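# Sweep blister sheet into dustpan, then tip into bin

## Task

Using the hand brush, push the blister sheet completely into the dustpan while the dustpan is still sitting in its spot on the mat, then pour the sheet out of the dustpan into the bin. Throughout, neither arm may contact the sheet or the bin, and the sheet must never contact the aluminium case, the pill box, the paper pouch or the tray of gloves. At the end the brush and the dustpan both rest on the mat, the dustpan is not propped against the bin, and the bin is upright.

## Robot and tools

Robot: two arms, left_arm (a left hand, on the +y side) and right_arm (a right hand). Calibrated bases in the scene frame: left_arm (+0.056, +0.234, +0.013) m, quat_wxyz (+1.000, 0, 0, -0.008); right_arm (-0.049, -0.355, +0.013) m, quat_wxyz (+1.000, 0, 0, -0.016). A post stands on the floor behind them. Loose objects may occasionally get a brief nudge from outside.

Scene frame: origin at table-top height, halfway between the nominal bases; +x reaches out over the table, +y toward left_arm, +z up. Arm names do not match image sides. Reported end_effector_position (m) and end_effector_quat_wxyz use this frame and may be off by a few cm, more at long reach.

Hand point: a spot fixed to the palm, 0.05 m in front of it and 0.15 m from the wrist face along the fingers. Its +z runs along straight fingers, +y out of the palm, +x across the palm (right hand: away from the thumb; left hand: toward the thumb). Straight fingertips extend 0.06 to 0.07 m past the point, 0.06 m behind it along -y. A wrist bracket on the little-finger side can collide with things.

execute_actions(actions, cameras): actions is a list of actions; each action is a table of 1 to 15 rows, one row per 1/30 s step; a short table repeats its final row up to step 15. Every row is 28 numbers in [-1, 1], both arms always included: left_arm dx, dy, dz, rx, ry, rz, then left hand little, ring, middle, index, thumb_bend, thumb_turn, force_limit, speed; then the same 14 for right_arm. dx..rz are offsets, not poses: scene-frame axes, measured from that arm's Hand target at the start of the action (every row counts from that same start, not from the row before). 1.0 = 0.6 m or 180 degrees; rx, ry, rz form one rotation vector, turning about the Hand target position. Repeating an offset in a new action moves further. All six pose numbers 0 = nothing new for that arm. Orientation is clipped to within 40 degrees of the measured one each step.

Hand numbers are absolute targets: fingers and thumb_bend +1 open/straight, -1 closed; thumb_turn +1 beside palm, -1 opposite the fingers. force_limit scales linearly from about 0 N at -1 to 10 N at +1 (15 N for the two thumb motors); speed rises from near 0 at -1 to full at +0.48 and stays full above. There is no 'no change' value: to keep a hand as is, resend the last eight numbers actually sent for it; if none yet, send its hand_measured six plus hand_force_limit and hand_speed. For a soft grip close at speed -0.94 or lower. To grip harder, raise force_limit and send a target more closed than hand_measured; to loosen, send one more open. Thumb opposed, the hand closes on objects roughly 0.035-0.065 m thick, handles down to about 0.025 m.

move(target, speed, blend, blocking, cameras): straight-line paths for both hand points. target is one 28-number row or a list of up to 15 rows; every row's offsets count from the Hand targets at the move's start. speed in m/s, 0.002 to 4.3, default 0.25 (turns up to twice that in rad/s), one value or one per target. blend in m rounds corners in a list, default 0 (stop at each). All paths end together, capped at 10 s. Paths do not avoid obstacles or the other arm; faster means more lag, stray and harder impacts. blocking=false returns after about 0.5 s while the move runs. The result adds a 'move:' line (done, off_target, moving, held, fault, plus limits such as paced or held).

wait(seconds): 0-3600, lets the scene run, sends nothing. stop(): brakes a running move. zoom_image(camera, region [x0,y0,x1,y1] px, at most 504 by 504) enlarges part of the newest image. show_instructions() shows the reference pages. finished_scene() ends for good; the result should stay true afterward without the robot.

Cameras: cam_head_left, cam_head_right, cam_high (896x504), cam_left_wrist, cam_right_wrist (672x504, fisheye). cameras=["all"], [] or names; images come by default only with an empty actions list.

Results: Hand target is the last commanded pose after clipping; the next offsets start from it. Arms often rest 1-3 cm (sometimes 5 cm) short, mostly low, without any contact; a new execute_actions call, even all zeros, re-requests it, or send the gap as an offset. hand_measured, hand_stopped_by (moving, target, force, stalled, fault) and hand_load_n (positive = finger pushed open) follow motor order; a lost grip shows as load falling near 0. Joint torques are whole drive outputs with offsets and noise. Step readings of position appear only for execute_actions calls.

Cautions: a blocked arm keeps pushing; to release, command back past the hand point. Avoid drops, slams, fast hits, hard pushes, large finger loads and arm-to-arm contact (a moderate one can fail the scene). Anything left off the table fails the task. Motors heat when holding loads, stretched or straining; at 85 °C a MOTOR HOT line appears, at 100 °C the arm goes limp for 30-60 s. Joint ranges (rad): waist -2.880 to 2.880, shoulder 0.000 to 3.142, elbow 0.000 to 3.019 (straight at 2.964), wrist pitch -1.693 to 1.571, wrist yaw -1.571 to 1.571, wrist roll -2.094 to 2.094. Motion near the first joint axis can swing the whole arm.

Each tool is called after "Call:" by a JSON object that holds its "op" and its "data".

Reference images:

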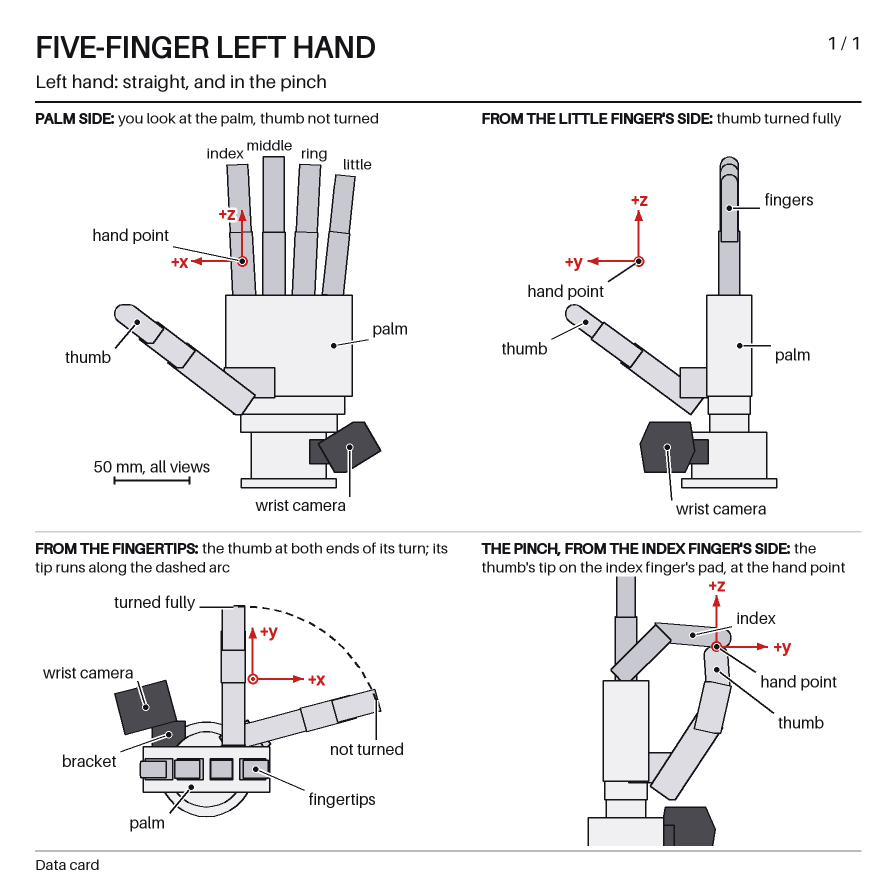

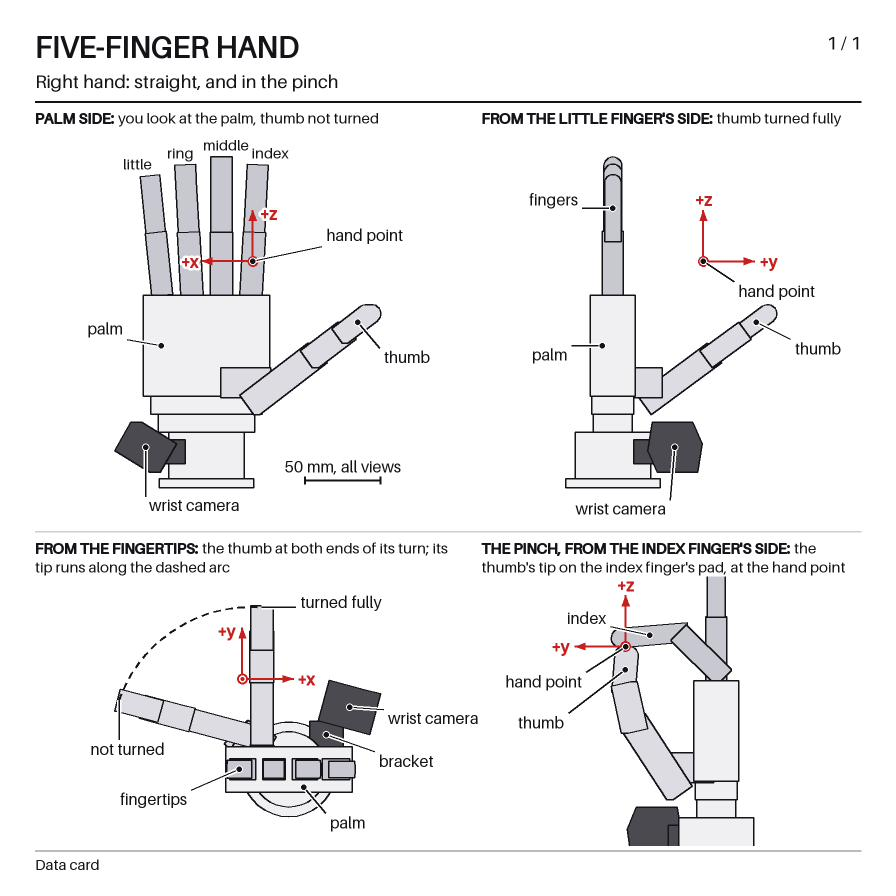

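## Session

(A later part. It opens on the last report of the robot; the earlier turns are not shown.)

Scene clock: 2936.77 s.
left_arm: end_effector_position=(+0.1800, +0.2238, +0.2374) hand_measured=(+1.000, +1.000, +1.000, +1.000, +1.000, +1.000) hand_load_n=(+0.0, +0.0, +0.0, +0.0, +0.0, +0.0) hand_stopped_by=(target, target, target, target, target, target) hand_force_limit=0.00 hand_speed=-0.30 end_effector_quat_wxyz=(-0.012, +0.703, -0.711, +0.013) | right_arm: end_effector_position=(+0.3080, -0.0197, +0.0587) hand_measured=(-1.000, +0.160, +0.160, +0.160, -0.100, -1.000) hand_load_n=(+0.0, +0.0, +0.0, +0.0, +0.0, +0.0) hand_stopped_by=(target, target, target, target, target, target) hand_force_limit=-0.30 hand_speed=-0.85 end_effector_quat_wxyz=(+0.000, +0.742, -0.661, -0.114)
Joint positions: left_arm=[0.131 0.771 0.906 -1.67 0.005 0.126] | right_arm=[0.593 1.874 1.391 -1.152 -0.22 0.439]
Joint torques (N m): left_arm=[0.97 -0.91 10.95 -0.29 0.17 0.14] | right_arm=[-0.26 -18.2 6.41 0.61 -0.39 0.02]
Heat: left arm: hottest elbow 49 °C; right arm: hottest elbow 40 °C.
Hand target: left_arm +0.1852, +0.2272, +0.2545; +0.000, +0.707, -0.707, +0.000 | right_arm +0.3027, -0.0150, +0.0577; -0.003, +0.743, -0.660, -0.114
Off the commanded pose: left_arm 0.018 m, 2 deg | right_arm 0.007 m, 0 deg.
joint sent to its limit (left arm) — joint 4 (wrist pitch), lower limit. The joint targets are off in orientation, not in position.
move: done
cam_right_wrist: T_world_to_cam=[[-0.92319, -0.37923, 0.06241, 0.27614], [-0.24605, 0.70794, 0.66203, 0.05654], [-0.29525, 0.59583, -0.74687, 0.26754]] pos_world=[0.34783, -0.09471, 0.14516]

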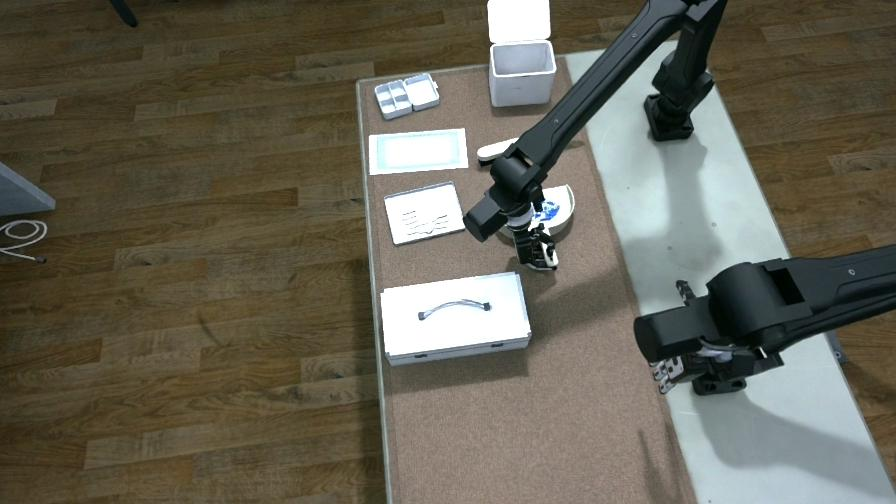

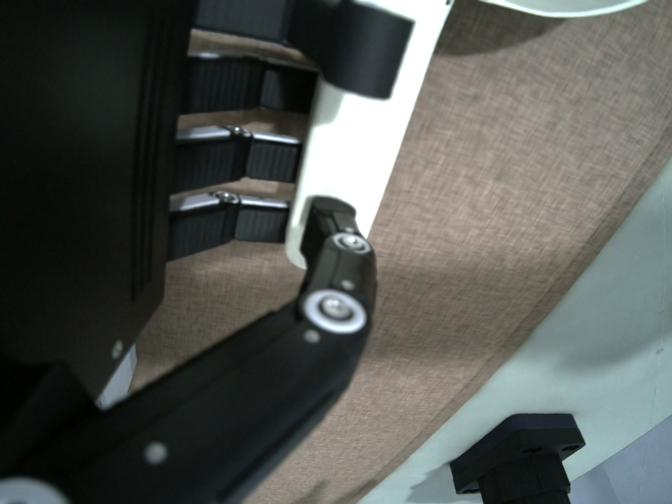

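Call:
{"op": "move", "data": {"target": [[0,0,0,0,0,0, 1,1,1,1,1,1,0,-0.3, 0,0,0,0,0,0, -1,0.16,0.16,0.16,-0.15,-1,-0.3,-0.85],[0,0,0,0,0,0, 1,1,1,1,1,1,0,-0.3, 0,0,0,0,0,0, -1,-0.2,-0.2,-0.2,-0.15,-1,-0.3,-0.85]], "speed": 0.03, "cameras": ["cam_high","cam_right_wrist"]}}

Call:
{"op": "zoom_image", "data": {"camera": "cam_high", "region": [460, 170, 610, 290]}}

Scene clock: 2945.70 s.
left_arm: end_effector_position=(+0.1800, +0.2238, +0.2374) hand_measured=(+1.000, +1.000, +1.000, +1.000, +1.000, +1.000) hand_load_n=(+0.0, +0.0, +0.0, +0.0, +0.0, +0.0) hand_stopped_by=(target, target, target, target, target, target) hand_force_limit=0.00 hand_speed=-0.30 end_effector_quat_wxyz=(-0.012, +0.703, -0.711, +0.013) | right_arm: end_effector_position=(+0.3080, -0.0197, +0.0589) hand_measured=(-1.000, -0.018, +0.052, +0.080, -0.150, -1.000) hand_load_n=(+0.0, +6.0, +2.0, +2.5, +0.0, +0.5) hand_stopped_by=(target, force, force, force, target, target) hand_force_limit=-0.30 hand_speed=-0.85 end_effector_quat_wxyz=(+0.000, +0.742, -0.661, -0.114)
Joint positions: left_arm=[0.131 0.771 0.906 -1.67 0.005 0.126] | right_arm=[0.593 1.874 1.391 -1.152 -0.22 0.44]
Joint torques (N m): left_arm=[0.97 -1.03 10.92 -0.34 0.16 0.14] | right_arm=[-0.26 -18.2 6.43 0.61 -0.39 0.02]
Heat: left arm: hottest elbow 50 °C; right arm: hottest elbow 40 °C.
Hand target: left_arm +0.1852, +0.2272, +0.2545; +0.000, +0.707, -0.707, +0.000 | right_arm +0.3027, -0.0149, +0.0578; -0.003, +0.743, -0.660, -0.114
Off the commanded pose: left_arm 0.018 m, 2 deg | right_arm 0.007 m, 0 deg.
joint sent to its limit (left arm) — joint 4 (wrist pitch), lower limit. The joint targets are off in orientation, not in position.
move: done
cam_right_wrist: T_world_to_cam=[[-0.92348, -0.37857, 0.0622, 0.27626], [-0.24568, 0.70809, 0.66201, 0.0562], [-0.29466, 0.59607, -0.74691, 0.26743]] pos_world=[0.34773, -0.09462, 0.14536]

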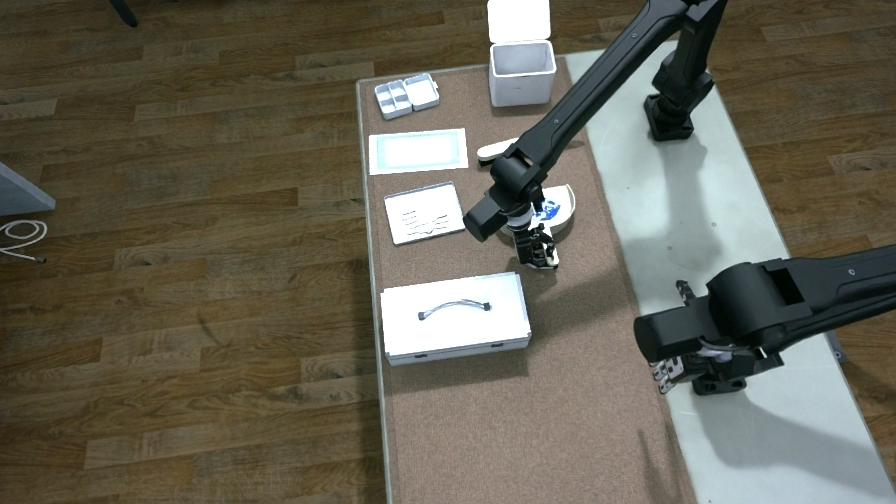

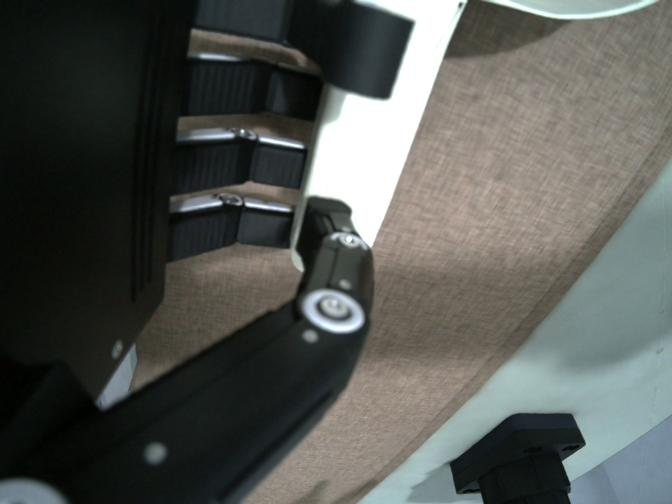

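Scaled by 3.360 from the camera's image (finer frame: 1280x720).

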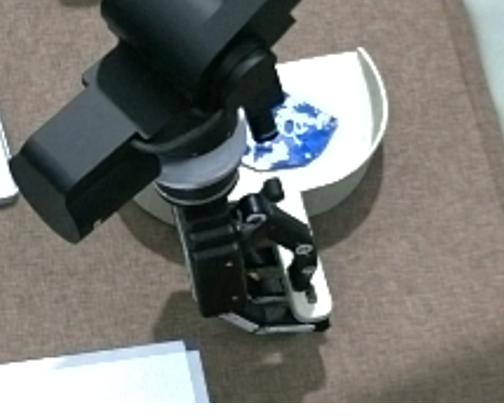

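Call:
{"op": "move", "data": {"target": [0,0,0,0,0,0, 1,1,1,1,1,1,0,-0.3, 0,0,0,0,0,0, -1,-0.2,-0.2,-0.2,-0.35,-1,-0.3,-0.85], "speed": 0.03, "cameras": ["cam_high","cam_right_wrist","cam_head_right"]}}

Call:
{"op": "zoom_image", "data": {"camera": "cam_head_right", "region": [380, 180, 480, 260]}}

Scene clock: 2968.17 s.
left_arm: end_effector_position=(+0.1800, +0.2238, +0.2374) hand_measured=(+1.000, +1.000, +1.000, +1.000, +1.000, +1.000) hand_load_n=(+0.0, +0.0, +0.0, +0.0, +0.0, +0.0) hand_stopped_by=(target, target, target, target, target, target) hand_force_limit=0.00 hand_speed=-0.30 end_effector_quat_wxyz=(-0.012, +0.703, -0.711, +0.013) | right_arm: end_effector_position=(+0.3080, -0.0197, +0.0589) hand_measured=(-1.000, -0.018, +0.052, +0.080, -0.182, -1.000) hand_load_n=(+0.0, +6.5, +2.5, +2.5, +5.5, +0.0) hand_stopped_by=(target, force, force, force, force, target) hand_force_limit=-0.30 hand_speed=-0.85 end_effector_quat_wxyz=(+0.000, +0.742, -0.661, -0.114)
Joint positions: left_arm=[0.131 0.771 0.906 -1.67 0.005 0.126] | right_arm=[0.593 1.874 1.391 -1.152 -0.22 0.44]
Joint torques (N m): left_arm=[0.91 -1.03 10.97 -0.29 0.17 0.14] | right_arm=[-0.21 -18.26 6.42 0.59 -0.39 0.02]
Heat: left arm: hottest elbow 50 °C; right arm: hottest elbow 39 °C.
Hand target: left_arm +0.1852, +0.2272, +0.2545; +0.000, +0.707, -0.707, +0.000 | right_arm +0.3027, -0.0149, +0.0578; -0.003, +0.743, -0.660, -0.114
Off the commanded pose: left_arm 0.018 m, 2 deg | right_arm 0.007 m, 0 deg.
joint sent to its limit (left arm) — joint 4 (wrist pitch), lower limit. The joint targets are off in orientation, not in position.
move: done
cam_right_wrist: T_world_to_cam=[[-0.92348, -0.37857, 0.0622, 0.27626], [-0.24568, 0.70809, 0.66201, 0.0562], [-0.29466, 0.59607, -0.74691, 0.26743]] pos_world=[0.34773, -0.09462, 0.14536]
Images, in order (width x height): cam_head_right 896x504, cam_high 896x504, cam_right_wrist 672x504.

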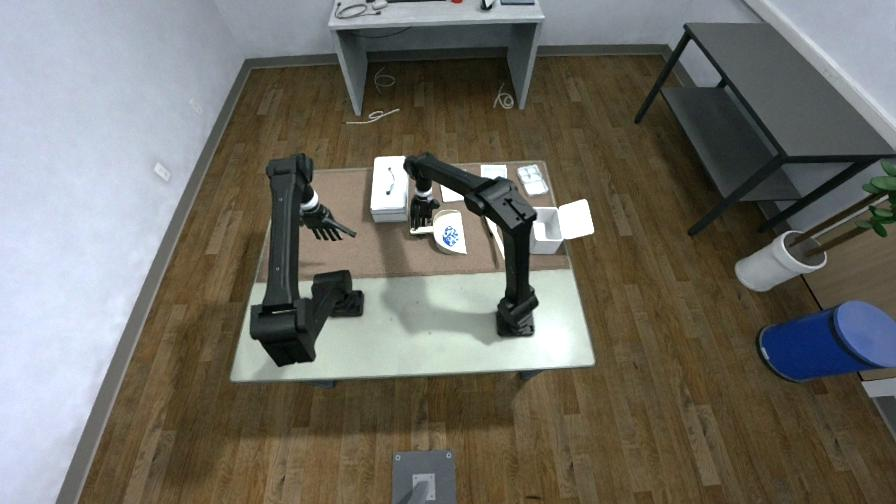

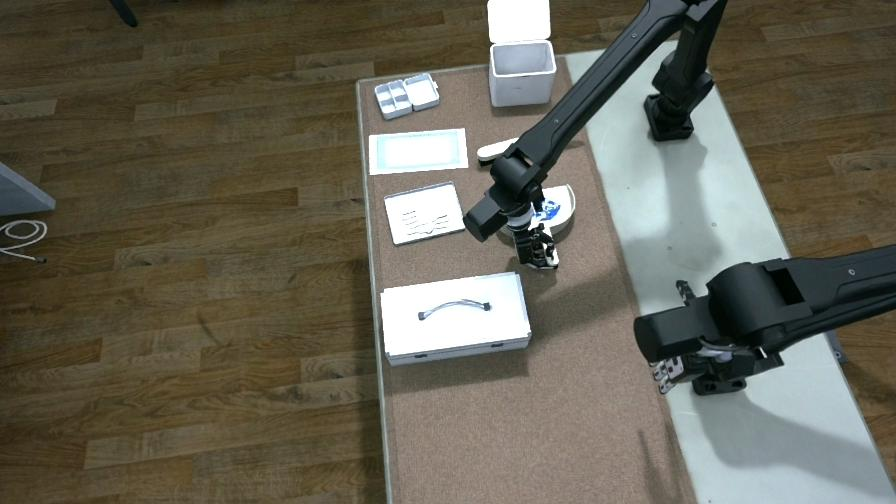

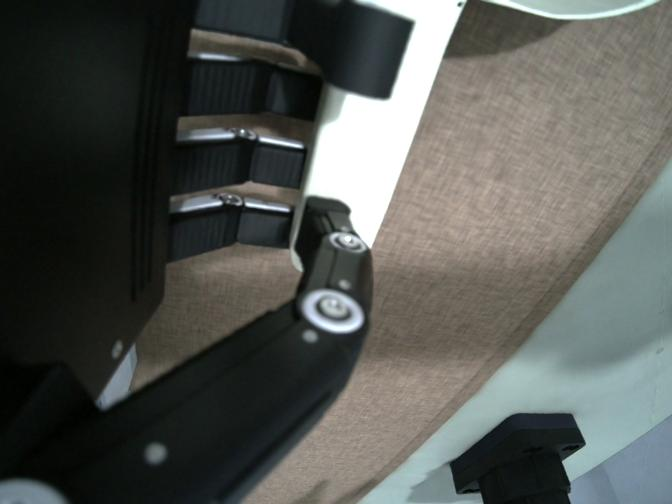

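Scaled by 5.040 from the camera's image (finer frame: 1280x720).

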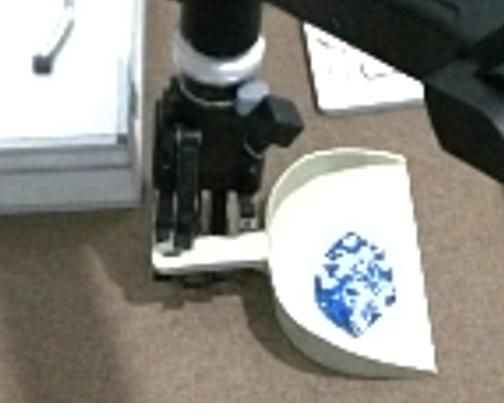

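Call:
{"op": "move", "data": {"target": [0,0,0,0,0,0, 1,1,1,1,1,1,0,-0.3, 0,0,0,0,0,0, -1,-0.2,-0.22,-0.22,-0.4,-1,-0.1,-0.9], "speed": 0.03, "cameras": ["cam_high"]}}

Scene clock: 2980.67 s.
left_arm: end_effector_position=(+0.1800, +0.2238, +0.2374) hand_measured=(+1.000, +1.000, +1.000, +1.000, +1.000, +1.000) hand_load_n=(+0.0, +0.0, +0.0, +0.0, +0.0, +0.5) hand_stopped_by=(target, target, target, target, target, target) hand_force_limit=0.00 hand_speed=-0.30 end_effector_quat_wxyz=(-0.012, +0.703, -0.711, +0.013) | right_arm: end_effector_position=(+0.3080, -0.0197, +0.0589) hand_measured=(-1.000, -0.018, +0.036, +0.064, -0.186, -1.000) hand_load_n=(+0.0, +5.0, +6.0, +5.0, +7.5, +0.0) hand_stopped_by=(target, force, force, force, force, target) hand_force_limit=-0.10 hand_speed=-0.90 end_effector_quat_wxyz=(+0.000, +0.742, -0.661, -0.114)
Joint positions: left_arm=[0.131 0.771 0.906 -1.67 0.005 0.126] | right_arm=[0.593 1.874 1.391 -1.152 -0.22 0.44]
Joint torques (N m): left_arm=[1.14 -0.91 10.95 -0.27 0.17 0.14] | right_arm=[-0.21 -18.2 6.42 0.58 -0.39 0.02]
Heat: left arm: hottest elbow 50 °C; right arm: hottest elbow 39 °C.
Hand target: left_arm +0.1852, +0.2272, +0.2545; +0.000, +0.707, -0.707, +0.000 | right_arm +0.3027, -0.0150, +0.0578; -0.003, +0.743, -0.660, -0.114
Off the commanded pose: left_arm 0.018 m, 2 deg | right_arm 0.007 m, 0 deg.
joint sent to its limit (left arm) — joint 4 (wrist pitch), lower limit. The joint targets are off in orientation, not in position.
move: done

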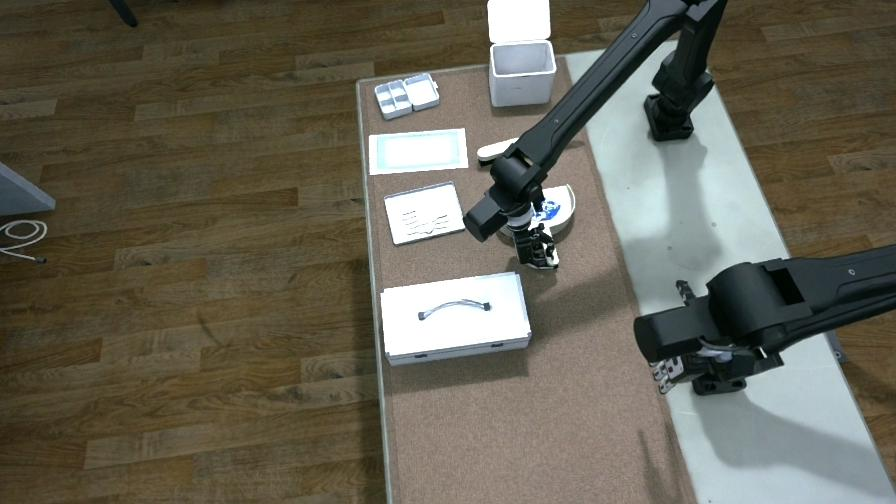

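Call:
{"op": "move", "data": {"target": [0,0,0,0,0,0, 1,1,1,1,1,1,0,-0.3, 0,0,0.04,-0.02,0,0, -1,-0.2,-0.22,-0.22,-0.4,-1,-0.1,-0.9], "speed": 0.03, "cameras": ["cam_high","cam_head_right","cam_right_wrist"]}}

Call:
{"op": "zoom_image", "data": {"camera": "cam_high", "region": [460, 170, 610, 290]}}

Call:
{"op": "zoom_image", "data": {"camera": "cam_head_right", "region": [380, 180, 480, 260]}}

Scene clock: 2995.43 s.
left_arm: end_effector_position=(+0.1800, +0.2238, +0.2374) hand_measured=(+1.000, +1.000, +1.000, +1.000, +1.000, +1.000) hand_load_n=(+0.0, +0.0, +0.0, +0.0, +0.0, +0.0) hand_stopped_by=(target, target, target, target, target, target) hand_force_limit=0.00 hand_speed=-0.30 end_effector_quat_wxyz=(-0.012, +0.703, -0.711, +0.013) | right_arm: end_effector_position=(+0.2937, -0.0282, +0.0643) hand_measured=(-1.000, -0.018, +0.036, +0.064, -0.186, -1.000) hand_load_n=(+0.0, +8.0, +6.0, +2.5, +9.0, +0.0) hand_stopped_by=(target, force, force, force, force, target) hand_force_limit=-0.10 hand_speed=-0.90 end_effector_quat_wxyz=(+0.037, +0.740, -0.664, -0.100)
Joint positions: left_arm=[0.131 0.771 0.906 -1.67 0.005 0.126] | right_arm=[0.61 1.865 1.394 -1.224 -0.174 0.46]
Joint torques (N m): left_arm=[0.85 -1.03 10.99 -0.29 0.18 0.13] | right_arm=[-0.21 -18.32 10.39 -0.5 -0.12 0.03]
Heat: left arm: hottest elbow 50 °C; right arm: hottest elbow 39 °C.
Hand target: left_arm +0.1852, +0.2272, +0.2545; +0.000, +0.707, -0.707, +0.000 | right_arm +0.3027, -0.0150, +0.0816; +0.021, +0.742, -0.663, -0.093
Off the commanded pose: left_arm 0.018 m, 2 deg | right_arm 0.024 m, 2 deg.
joint sent to its limit (left arm) — joint 4 (wrist pitch), lower limit. The joint targets are off in orientation, not in position.
move: off_target (right_arm)
cam_right_wrist: T_world_to_cam=[[-0.92037, -0.37352, 0.11575, 0.25524], [-0.22904, 0.75483, 0.61463, 0.05467], [-0.31695, 0.53918, -0.78028, 0.27947]] pos_world=[0.33601, -0.09661, 0.15492]
Images, in order (width x height): cam_head_right 896x504, cam_high 896x504, cam_right_wrist 672x504.

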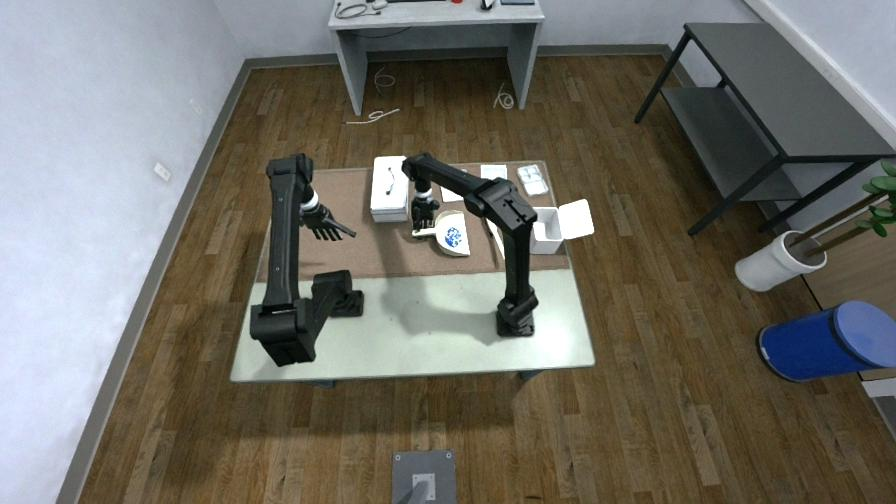

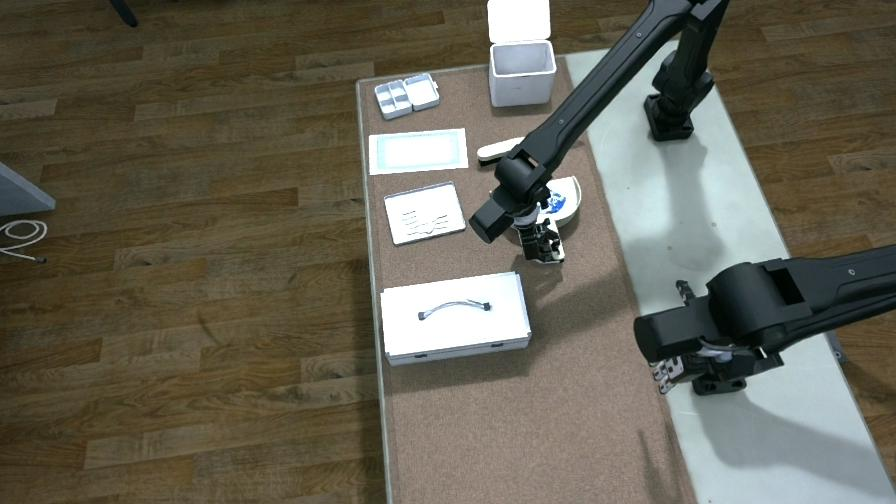

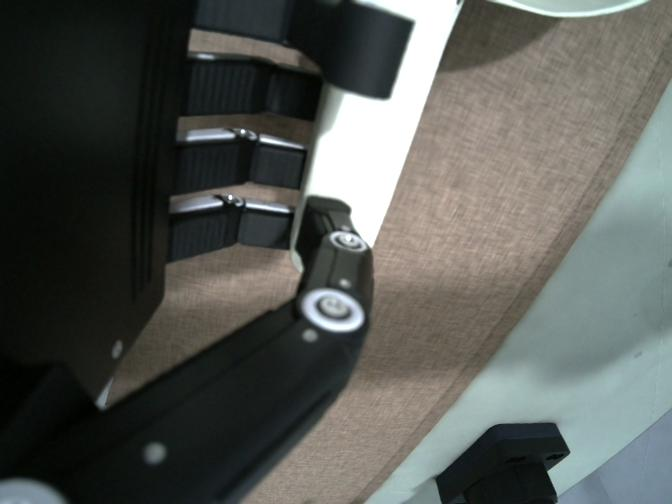

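Scaled by 3.360 from the camera's image (finer frame: 1280x720).

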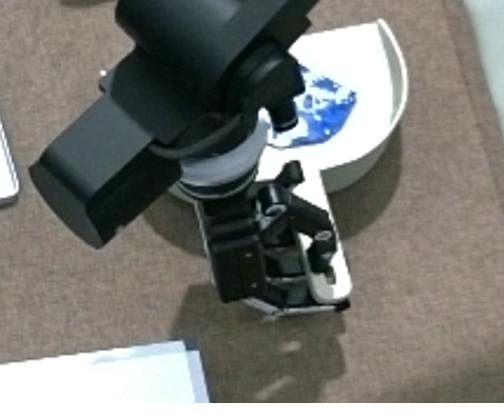

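Scaled by 5.040 from the camera's image (finer frame: 1280x720).

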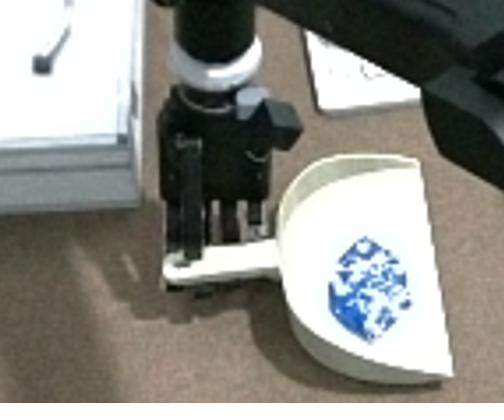

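Call:
{"op": "move", "data": {"target": [0,0,0,0,0,0, 1,1,1,1,1,1,0,-0.3, 0,0,0.05,0,0,0, -1,-0.2,-0.22,-0.22,-0.4,-1,-0.1,-0.9], "speed": 0.03, "cameras": ["cam_high","cam_head_right","cam_right_wrist"]}}

Call:
{"op": "zoom_image", "data": {"camera": "cam_high", "region": [460, 170, 610, 290]}}

Call:
{"op": "zoom_image", "data": {"camera": "cam_head_right", "region": [380, 180, 480, 260]}}

Scene clock: 3006.17 s.
left_arm: end_effector_position=(+0.1800, +0.2238, +0.2374) hand_measured=(+1.000, +1.000, +1.000, +1.000, +1.000, +1.000) hand_load_n=(+0.0, +0.0, +0.0, +0.0, +0.0, +0.0) hand_stopped_by=(target, target, target, target, target, target) hand_force_limit=0.00 hand_speed=-0.30 end_effector_quat_wxyz=(-0.012, +0.703, -0.711, +0.013) | right_arm: end_effector_position=(+0.2949, -0.0274, +0.0945) hand_measured=(-1.000, -0.018, +0.036, +0.064, -0.186, -1.000) hand_load_n=(+0.0, +8.0, +6.0, +3.0, +9.0, +0.0) hand_stopped_by=(target, force, force, force, force, target) hand_force_limit=-0.10 hand_speed=-0.90 end_effector_quat_wxyz=(+0.036, +0.740, -0.664, -0.100)
Joint positions: left_arm=[0.131 0.771 0.906 -1.67 0.005 0.126] | right_arm=[0.61 1.834 1.435 -1.294 -0.174 0.46]
Joint torques (N m): left_arm=[0.62 -1.2 10.97 -0.35 0.17 0.13] | right_arm=[-0.21 -18.02 10.66 -0.46 -0.12 0.03]
Heat: left arm: hottest elbow 50 °C; right arm: hottest elbow 39 °C.
Hand target: left_arm +0.1852, +0.2272, +0.2545; +0.000, +0.707, -0.707, +0.000 | right_arm +0.3027, -0.0150, +0.1117; +0.021, +0.743, -0.663, -0.093
Off the commanded pose: left_arm 0.018 m, 2 deg | right_arm 0.022 m, 2 deg.
joint sent to its limit (left arm) — joint 4 (wrist pitch), lower limit. The joint targets are off in orientation, not in position.
move: off_target (right_arm)
cam_right_wrist: T_world_to_cam=[[-0.92054, -0.37367, 0.1139, 0.25343], [-0.23001, 0.75413, 0.61512, 0.03593], [-0.31575, 0.54004, -0.78016, 0.30261]] pos_world=[0.33711, -0.09582, 0.18512]
Images, in order (width x height): cam_head_right 896x504, cam_high 896x504, cam_right_wrist 672x504.

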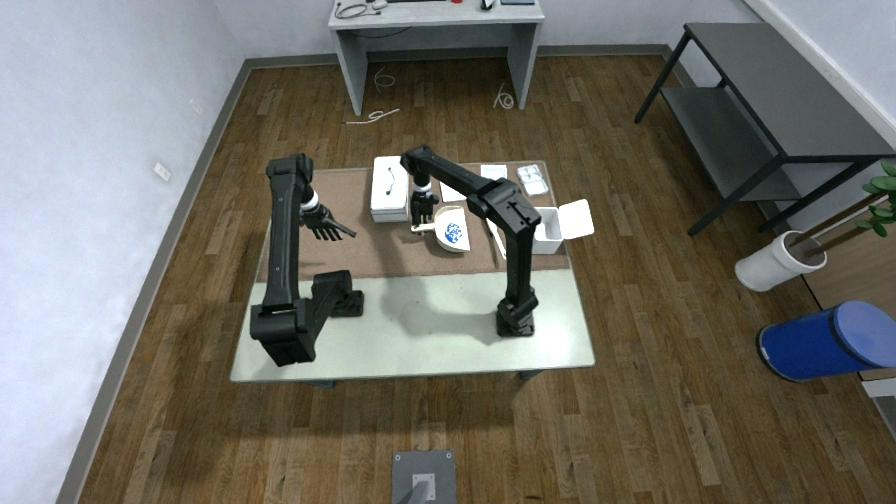

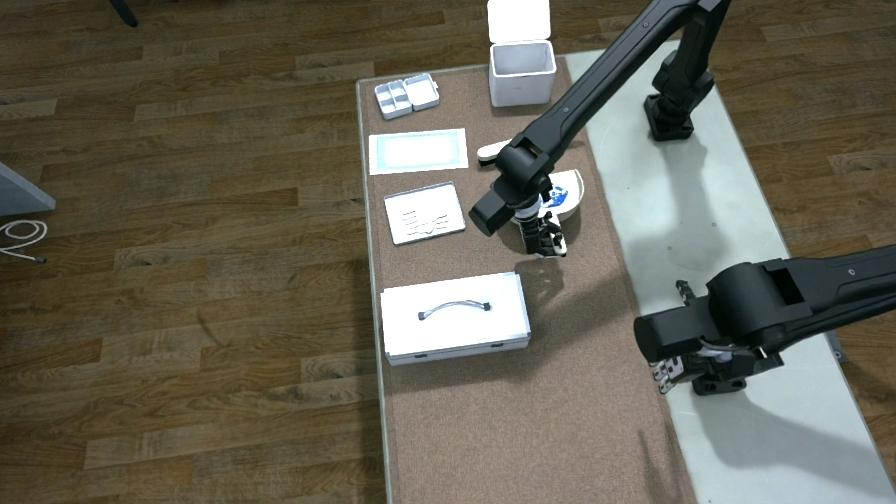

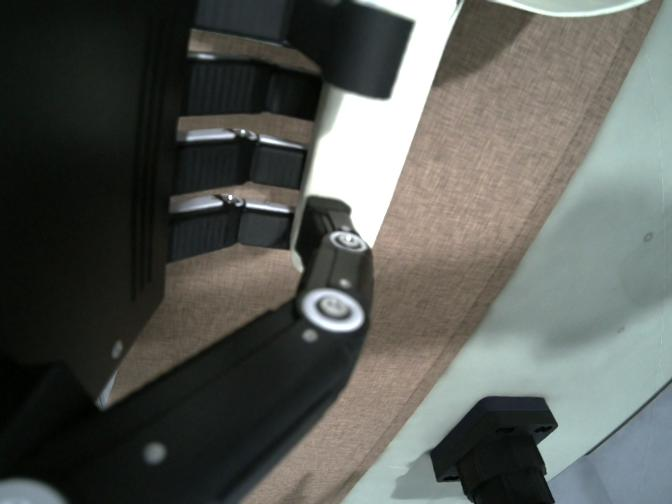

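Scaled by 3.360 from the camera's image (finer frame: 1280x720).

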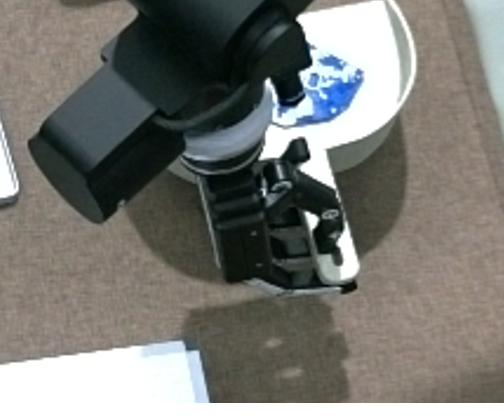

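Scaled by 5.040 from the camera's image (finer frame: 1280x720).

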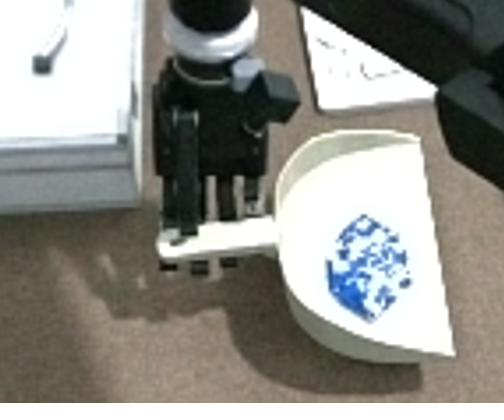

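Call:
{"op": "move", "data": {"target": [0,0,0,0,0,0, 1,1,1,1,1,1,0,-0.3, 0,-0.01,0.19,0,0,0, -1,-0.2,-0.22,-0.22,-0.4,-1,-0.1,-0.9], "speed": 0.07, "cameras": ["cam_high","cam_head_right"]}}

Call:
{"op": "zoom_image", "data": {"camera": "cam_head_right", "region": [380, 140, 500, 230]}}

Scene clock: 3144.43 s.
left_arm: end_effector_position=(+0.1800, +0.2238, +0.2374) hand_measured=(+1.000, +1.000, +1.000, +1.000, +1.000, +1.000) hand_load_n=(+0.0, +0.0, +0.0, +0.0, +0.0, +0.0) hand_stopped_by=(target, target, target, target, target, target) hand_force_limit=0.00 hand_speed=-0.30 end_effector_quat_wxyz=(-0.012, +0.703, -0.711, +0.013) | right_arm: end_effector_position=(+0.2959, -0.0270, +0.2080) hand_measured=(-1.000, -0.018, +0.036, +0.064, -0.186, -1.000) hand_load_n=(+0.0, +7.5, +5.5, +3.0, +9.5, +0.0) hand_stopped_by=(target, force, force, force, force, target) hand_force_limit=-0.10 hand_speed=-0.90 end_effector_quat_wxyz=(+0.036, +0.740, -0.664, -0.099)
Joint positions: left_arm=[0.131 0.771 0.906 -1.67 0.005 0.126] | right_arm=[0.61 1.761 1.641 -1.573 -0.173 0.46]
Joint torques (N m): left_arm=[1.03 -0.97 10.95 -0.27 0.15 0.12] | right_arm=[-0.85 -17.32 11.34 -0.46 -0.11 -0.08]
Motor temperatures (°C): left_arm=[26 28 50 24 23 26] | right_arm=[24 30 48 24 27 24]
Heat: left arm: hottest elbow 50 °C; right arm: hottest elbow 48 °C.
Hand target: left_arm +0.1852, +0.2272, +0.2545; +0.000, +0.707, -0.707, +0.000 | right_arm +0.3027, -0.0210, +0.2256; +0.021, +0.743, -0.663, -0.093
Off the commanded pose: left_arm 0.018 m, 2 deg | right_arm 0.020 m, 2 deg.
joint sent to its limit (left arm) — joint 4 (wrist pitch), lower limit. The joint targets are off in orientation, not in position.
move: off_target (right_arm)
Images, in order (width x height): cam_head_right 896x504, cam_high 896x504.

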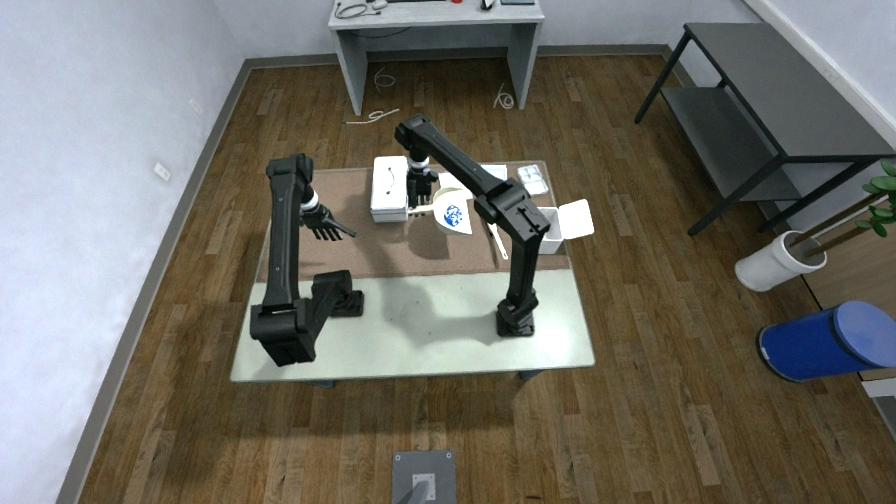

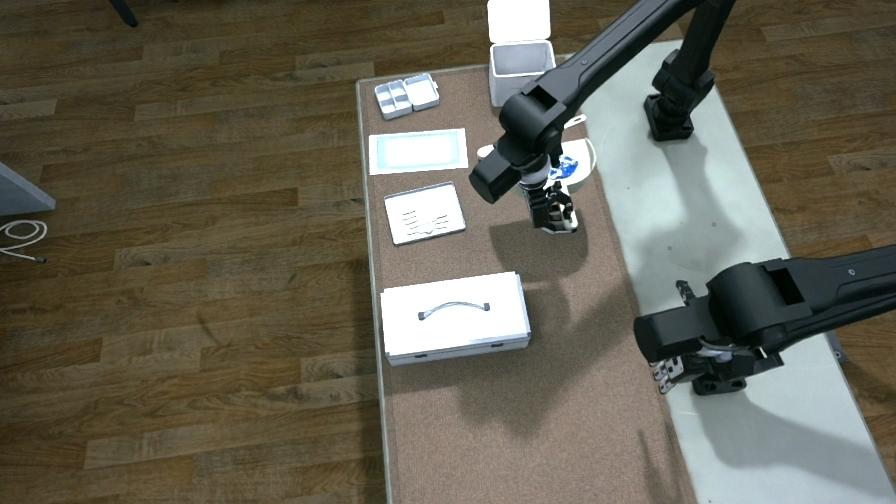

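Scaled by 4.200 from the camera's image (finer frame: 1280x720).

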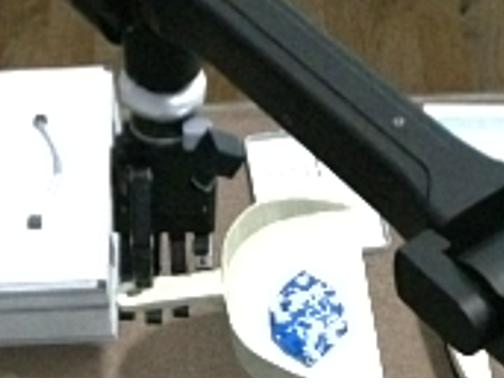

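Call:
{"op": "move", "data": {"target": [0,0,0,0,0,0, 1,1,1,1,1,1,0,-0.3, 0.162,-0.52,0,0,0,-0.196, -1,-0.2,-0.22,-0.22,-0.4,-1,-0.1,-0.9], "speed": 0.1, "cameras": ["cam_high","cam_head_right","cam_head_left","cam_right_wrist"]}}

Call:
{"op": "zoom_image", "data": {"camera": "cam_head_right", "region": [440, 120, 620, 280]}}

Call:
{"op": "zoom_image", "data": {"camera": "cam_high", "region": [440, 0, 620, 160]}}

Scene clock: 3165.90 s.
left_arm: end_effector_position=(+0.1800, +0.2238, +0.2374) hand_measured=(+1.000, +1.000, +1.000, +1.000, +1.000, +1.000) hand_load_n=(+0.0, +0.0, +0.0, +0.0, -0.5, +0.0) hand_stopped_by=(target, target, target, target, target, target) hand_force_limit=0.00 hand_speed=-0.30 end_effector_quat_wxyz=(-0.012, +0.703, -0.711, +0.013) | right_arm: end_effector_position=(+0.3874, -0.3287, +0.2176) hand_measured=(-1.000, -0.018, +0.036, +0.064, -0.186, -1.000) hand_load_n=(+0.0, +7.5, +6.0, +3.0, +9.0, +0.0) hand_stopped_by=(target, force, force, force, force, target) hand_force_limit=-0.10 hand_speed=-0.90 end_effector_quat_wxyz=(+0.001, -0.504, +0.858, +0.102)
Joint positions: left_arm=[0.131 0.771 0.906 -1.67 0.005 0.126] | right_arm=[-0.094 1.669 1.547 -1.573 -0.162 0.373]
Joint torques (N m): left_arm=[0.73 -1.08 10.95 -0.32 0.16 0.13] | right_arm=[-1.44 -13.68 11.45 -0.27 -0.16 -0.19]
Heat: left arm: hottest elbow 51 °C; right arm: hottest elbow 46 °C.
Hand target: left_arm +0.1852, +0.2272, +0.2545; +0.000, +0.707, -0.707, +0.000 | right_arm +0.3999, -0.3330, +0.2257; +0.009, -0.507, +0.857, +0.095
Off the commanded pose: left_arm 0.018 m, 2 deg | right_arm 0.015 m, 1 deg.
joint sent to its limit (left arm) — joint 4 (wrist pitch), lower limit. The joint targets are off in orientation, not in position.
move: off_target (right_arm)
cam_right_wrist: T_world_to_cam=[[-0.96824, 0.22829, 0.10195, 0.43084], [0.24163, 0.74969, 0.6161, 0.02435], [0.06422, 0.62117, -0.78104, 0.47021]] pos_world=[0.38107, -0.40869, 0.30833]
Images, in order (width x height): cam_head_left 896x504, cam_head_right 896x504, cam_high 896x504, cam_right_wrist 672x504.

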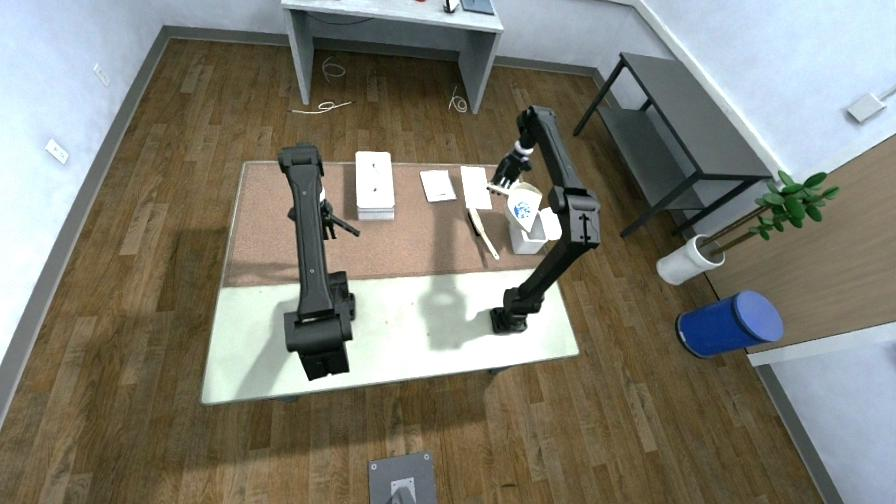

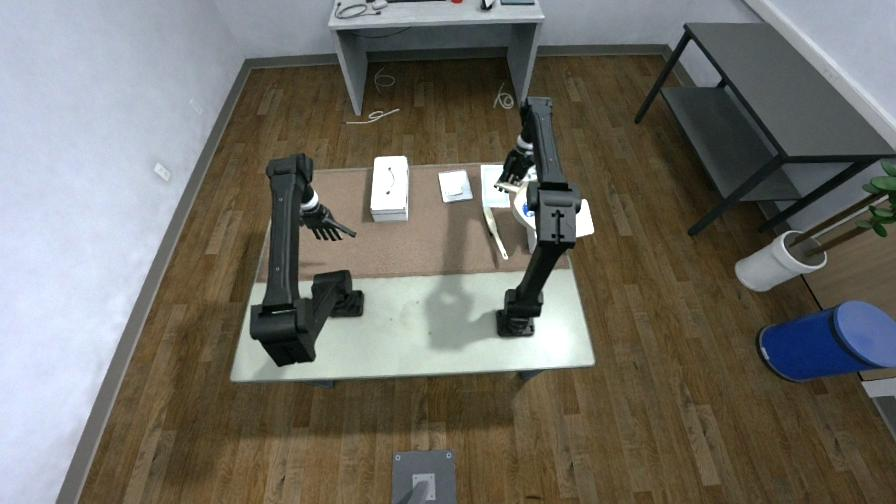

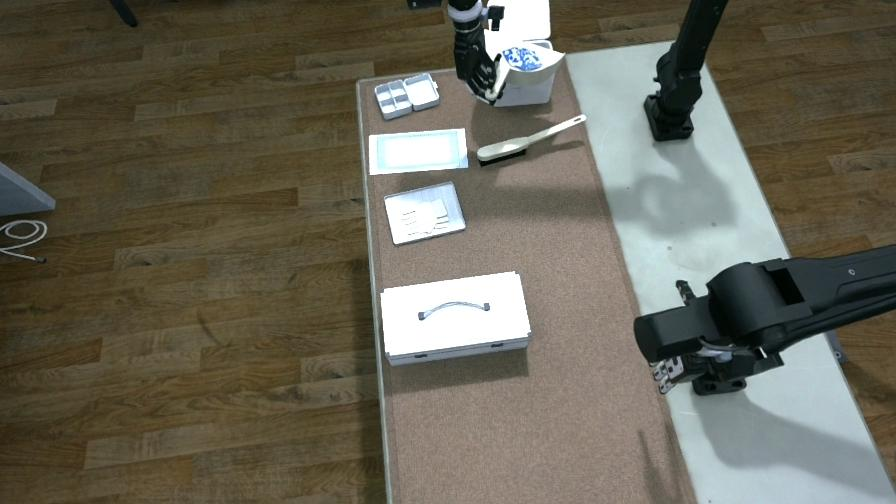

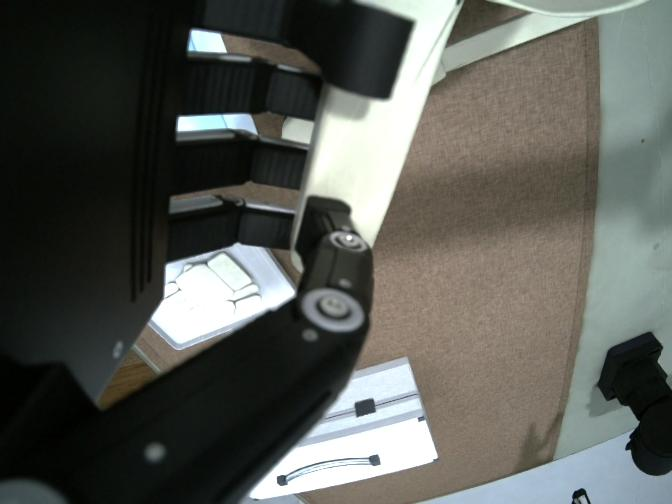

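Scaled by 2.800 from the camera's image (finer frame: 1280x720).

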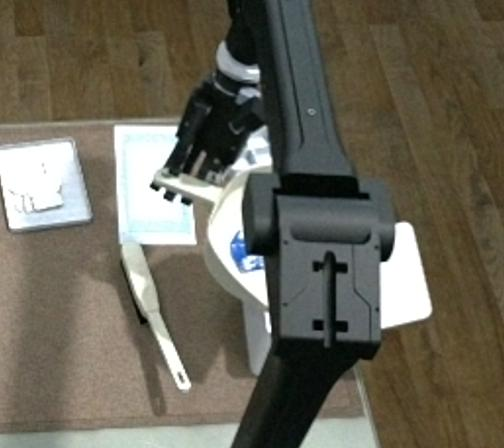

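Scaled by 2.800 from the camera's image (finer frame: 1280x720).

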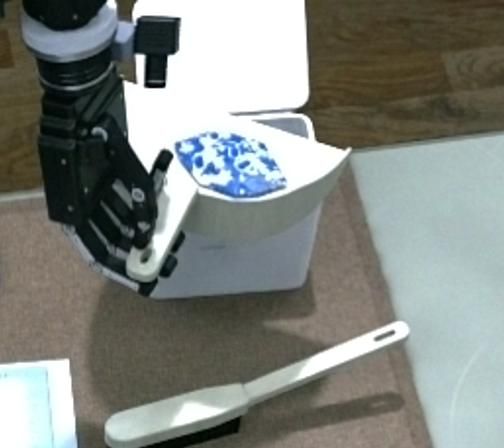

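Call:
{"op": "zoom_image", "data": {"camera": "cam_head_left", "region": [470, 150, 590, 270]}}

Scaled by 4.200 from the camera's image (finer frame: 1280x720).

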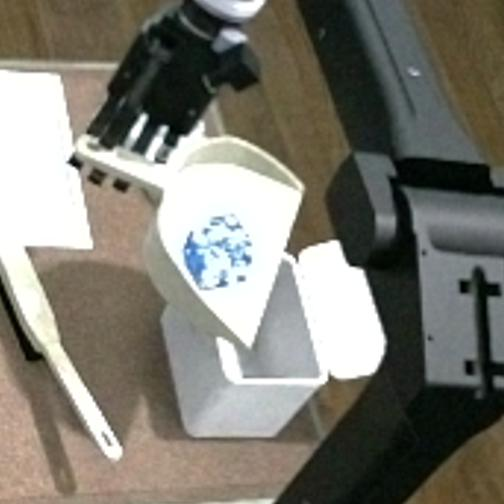

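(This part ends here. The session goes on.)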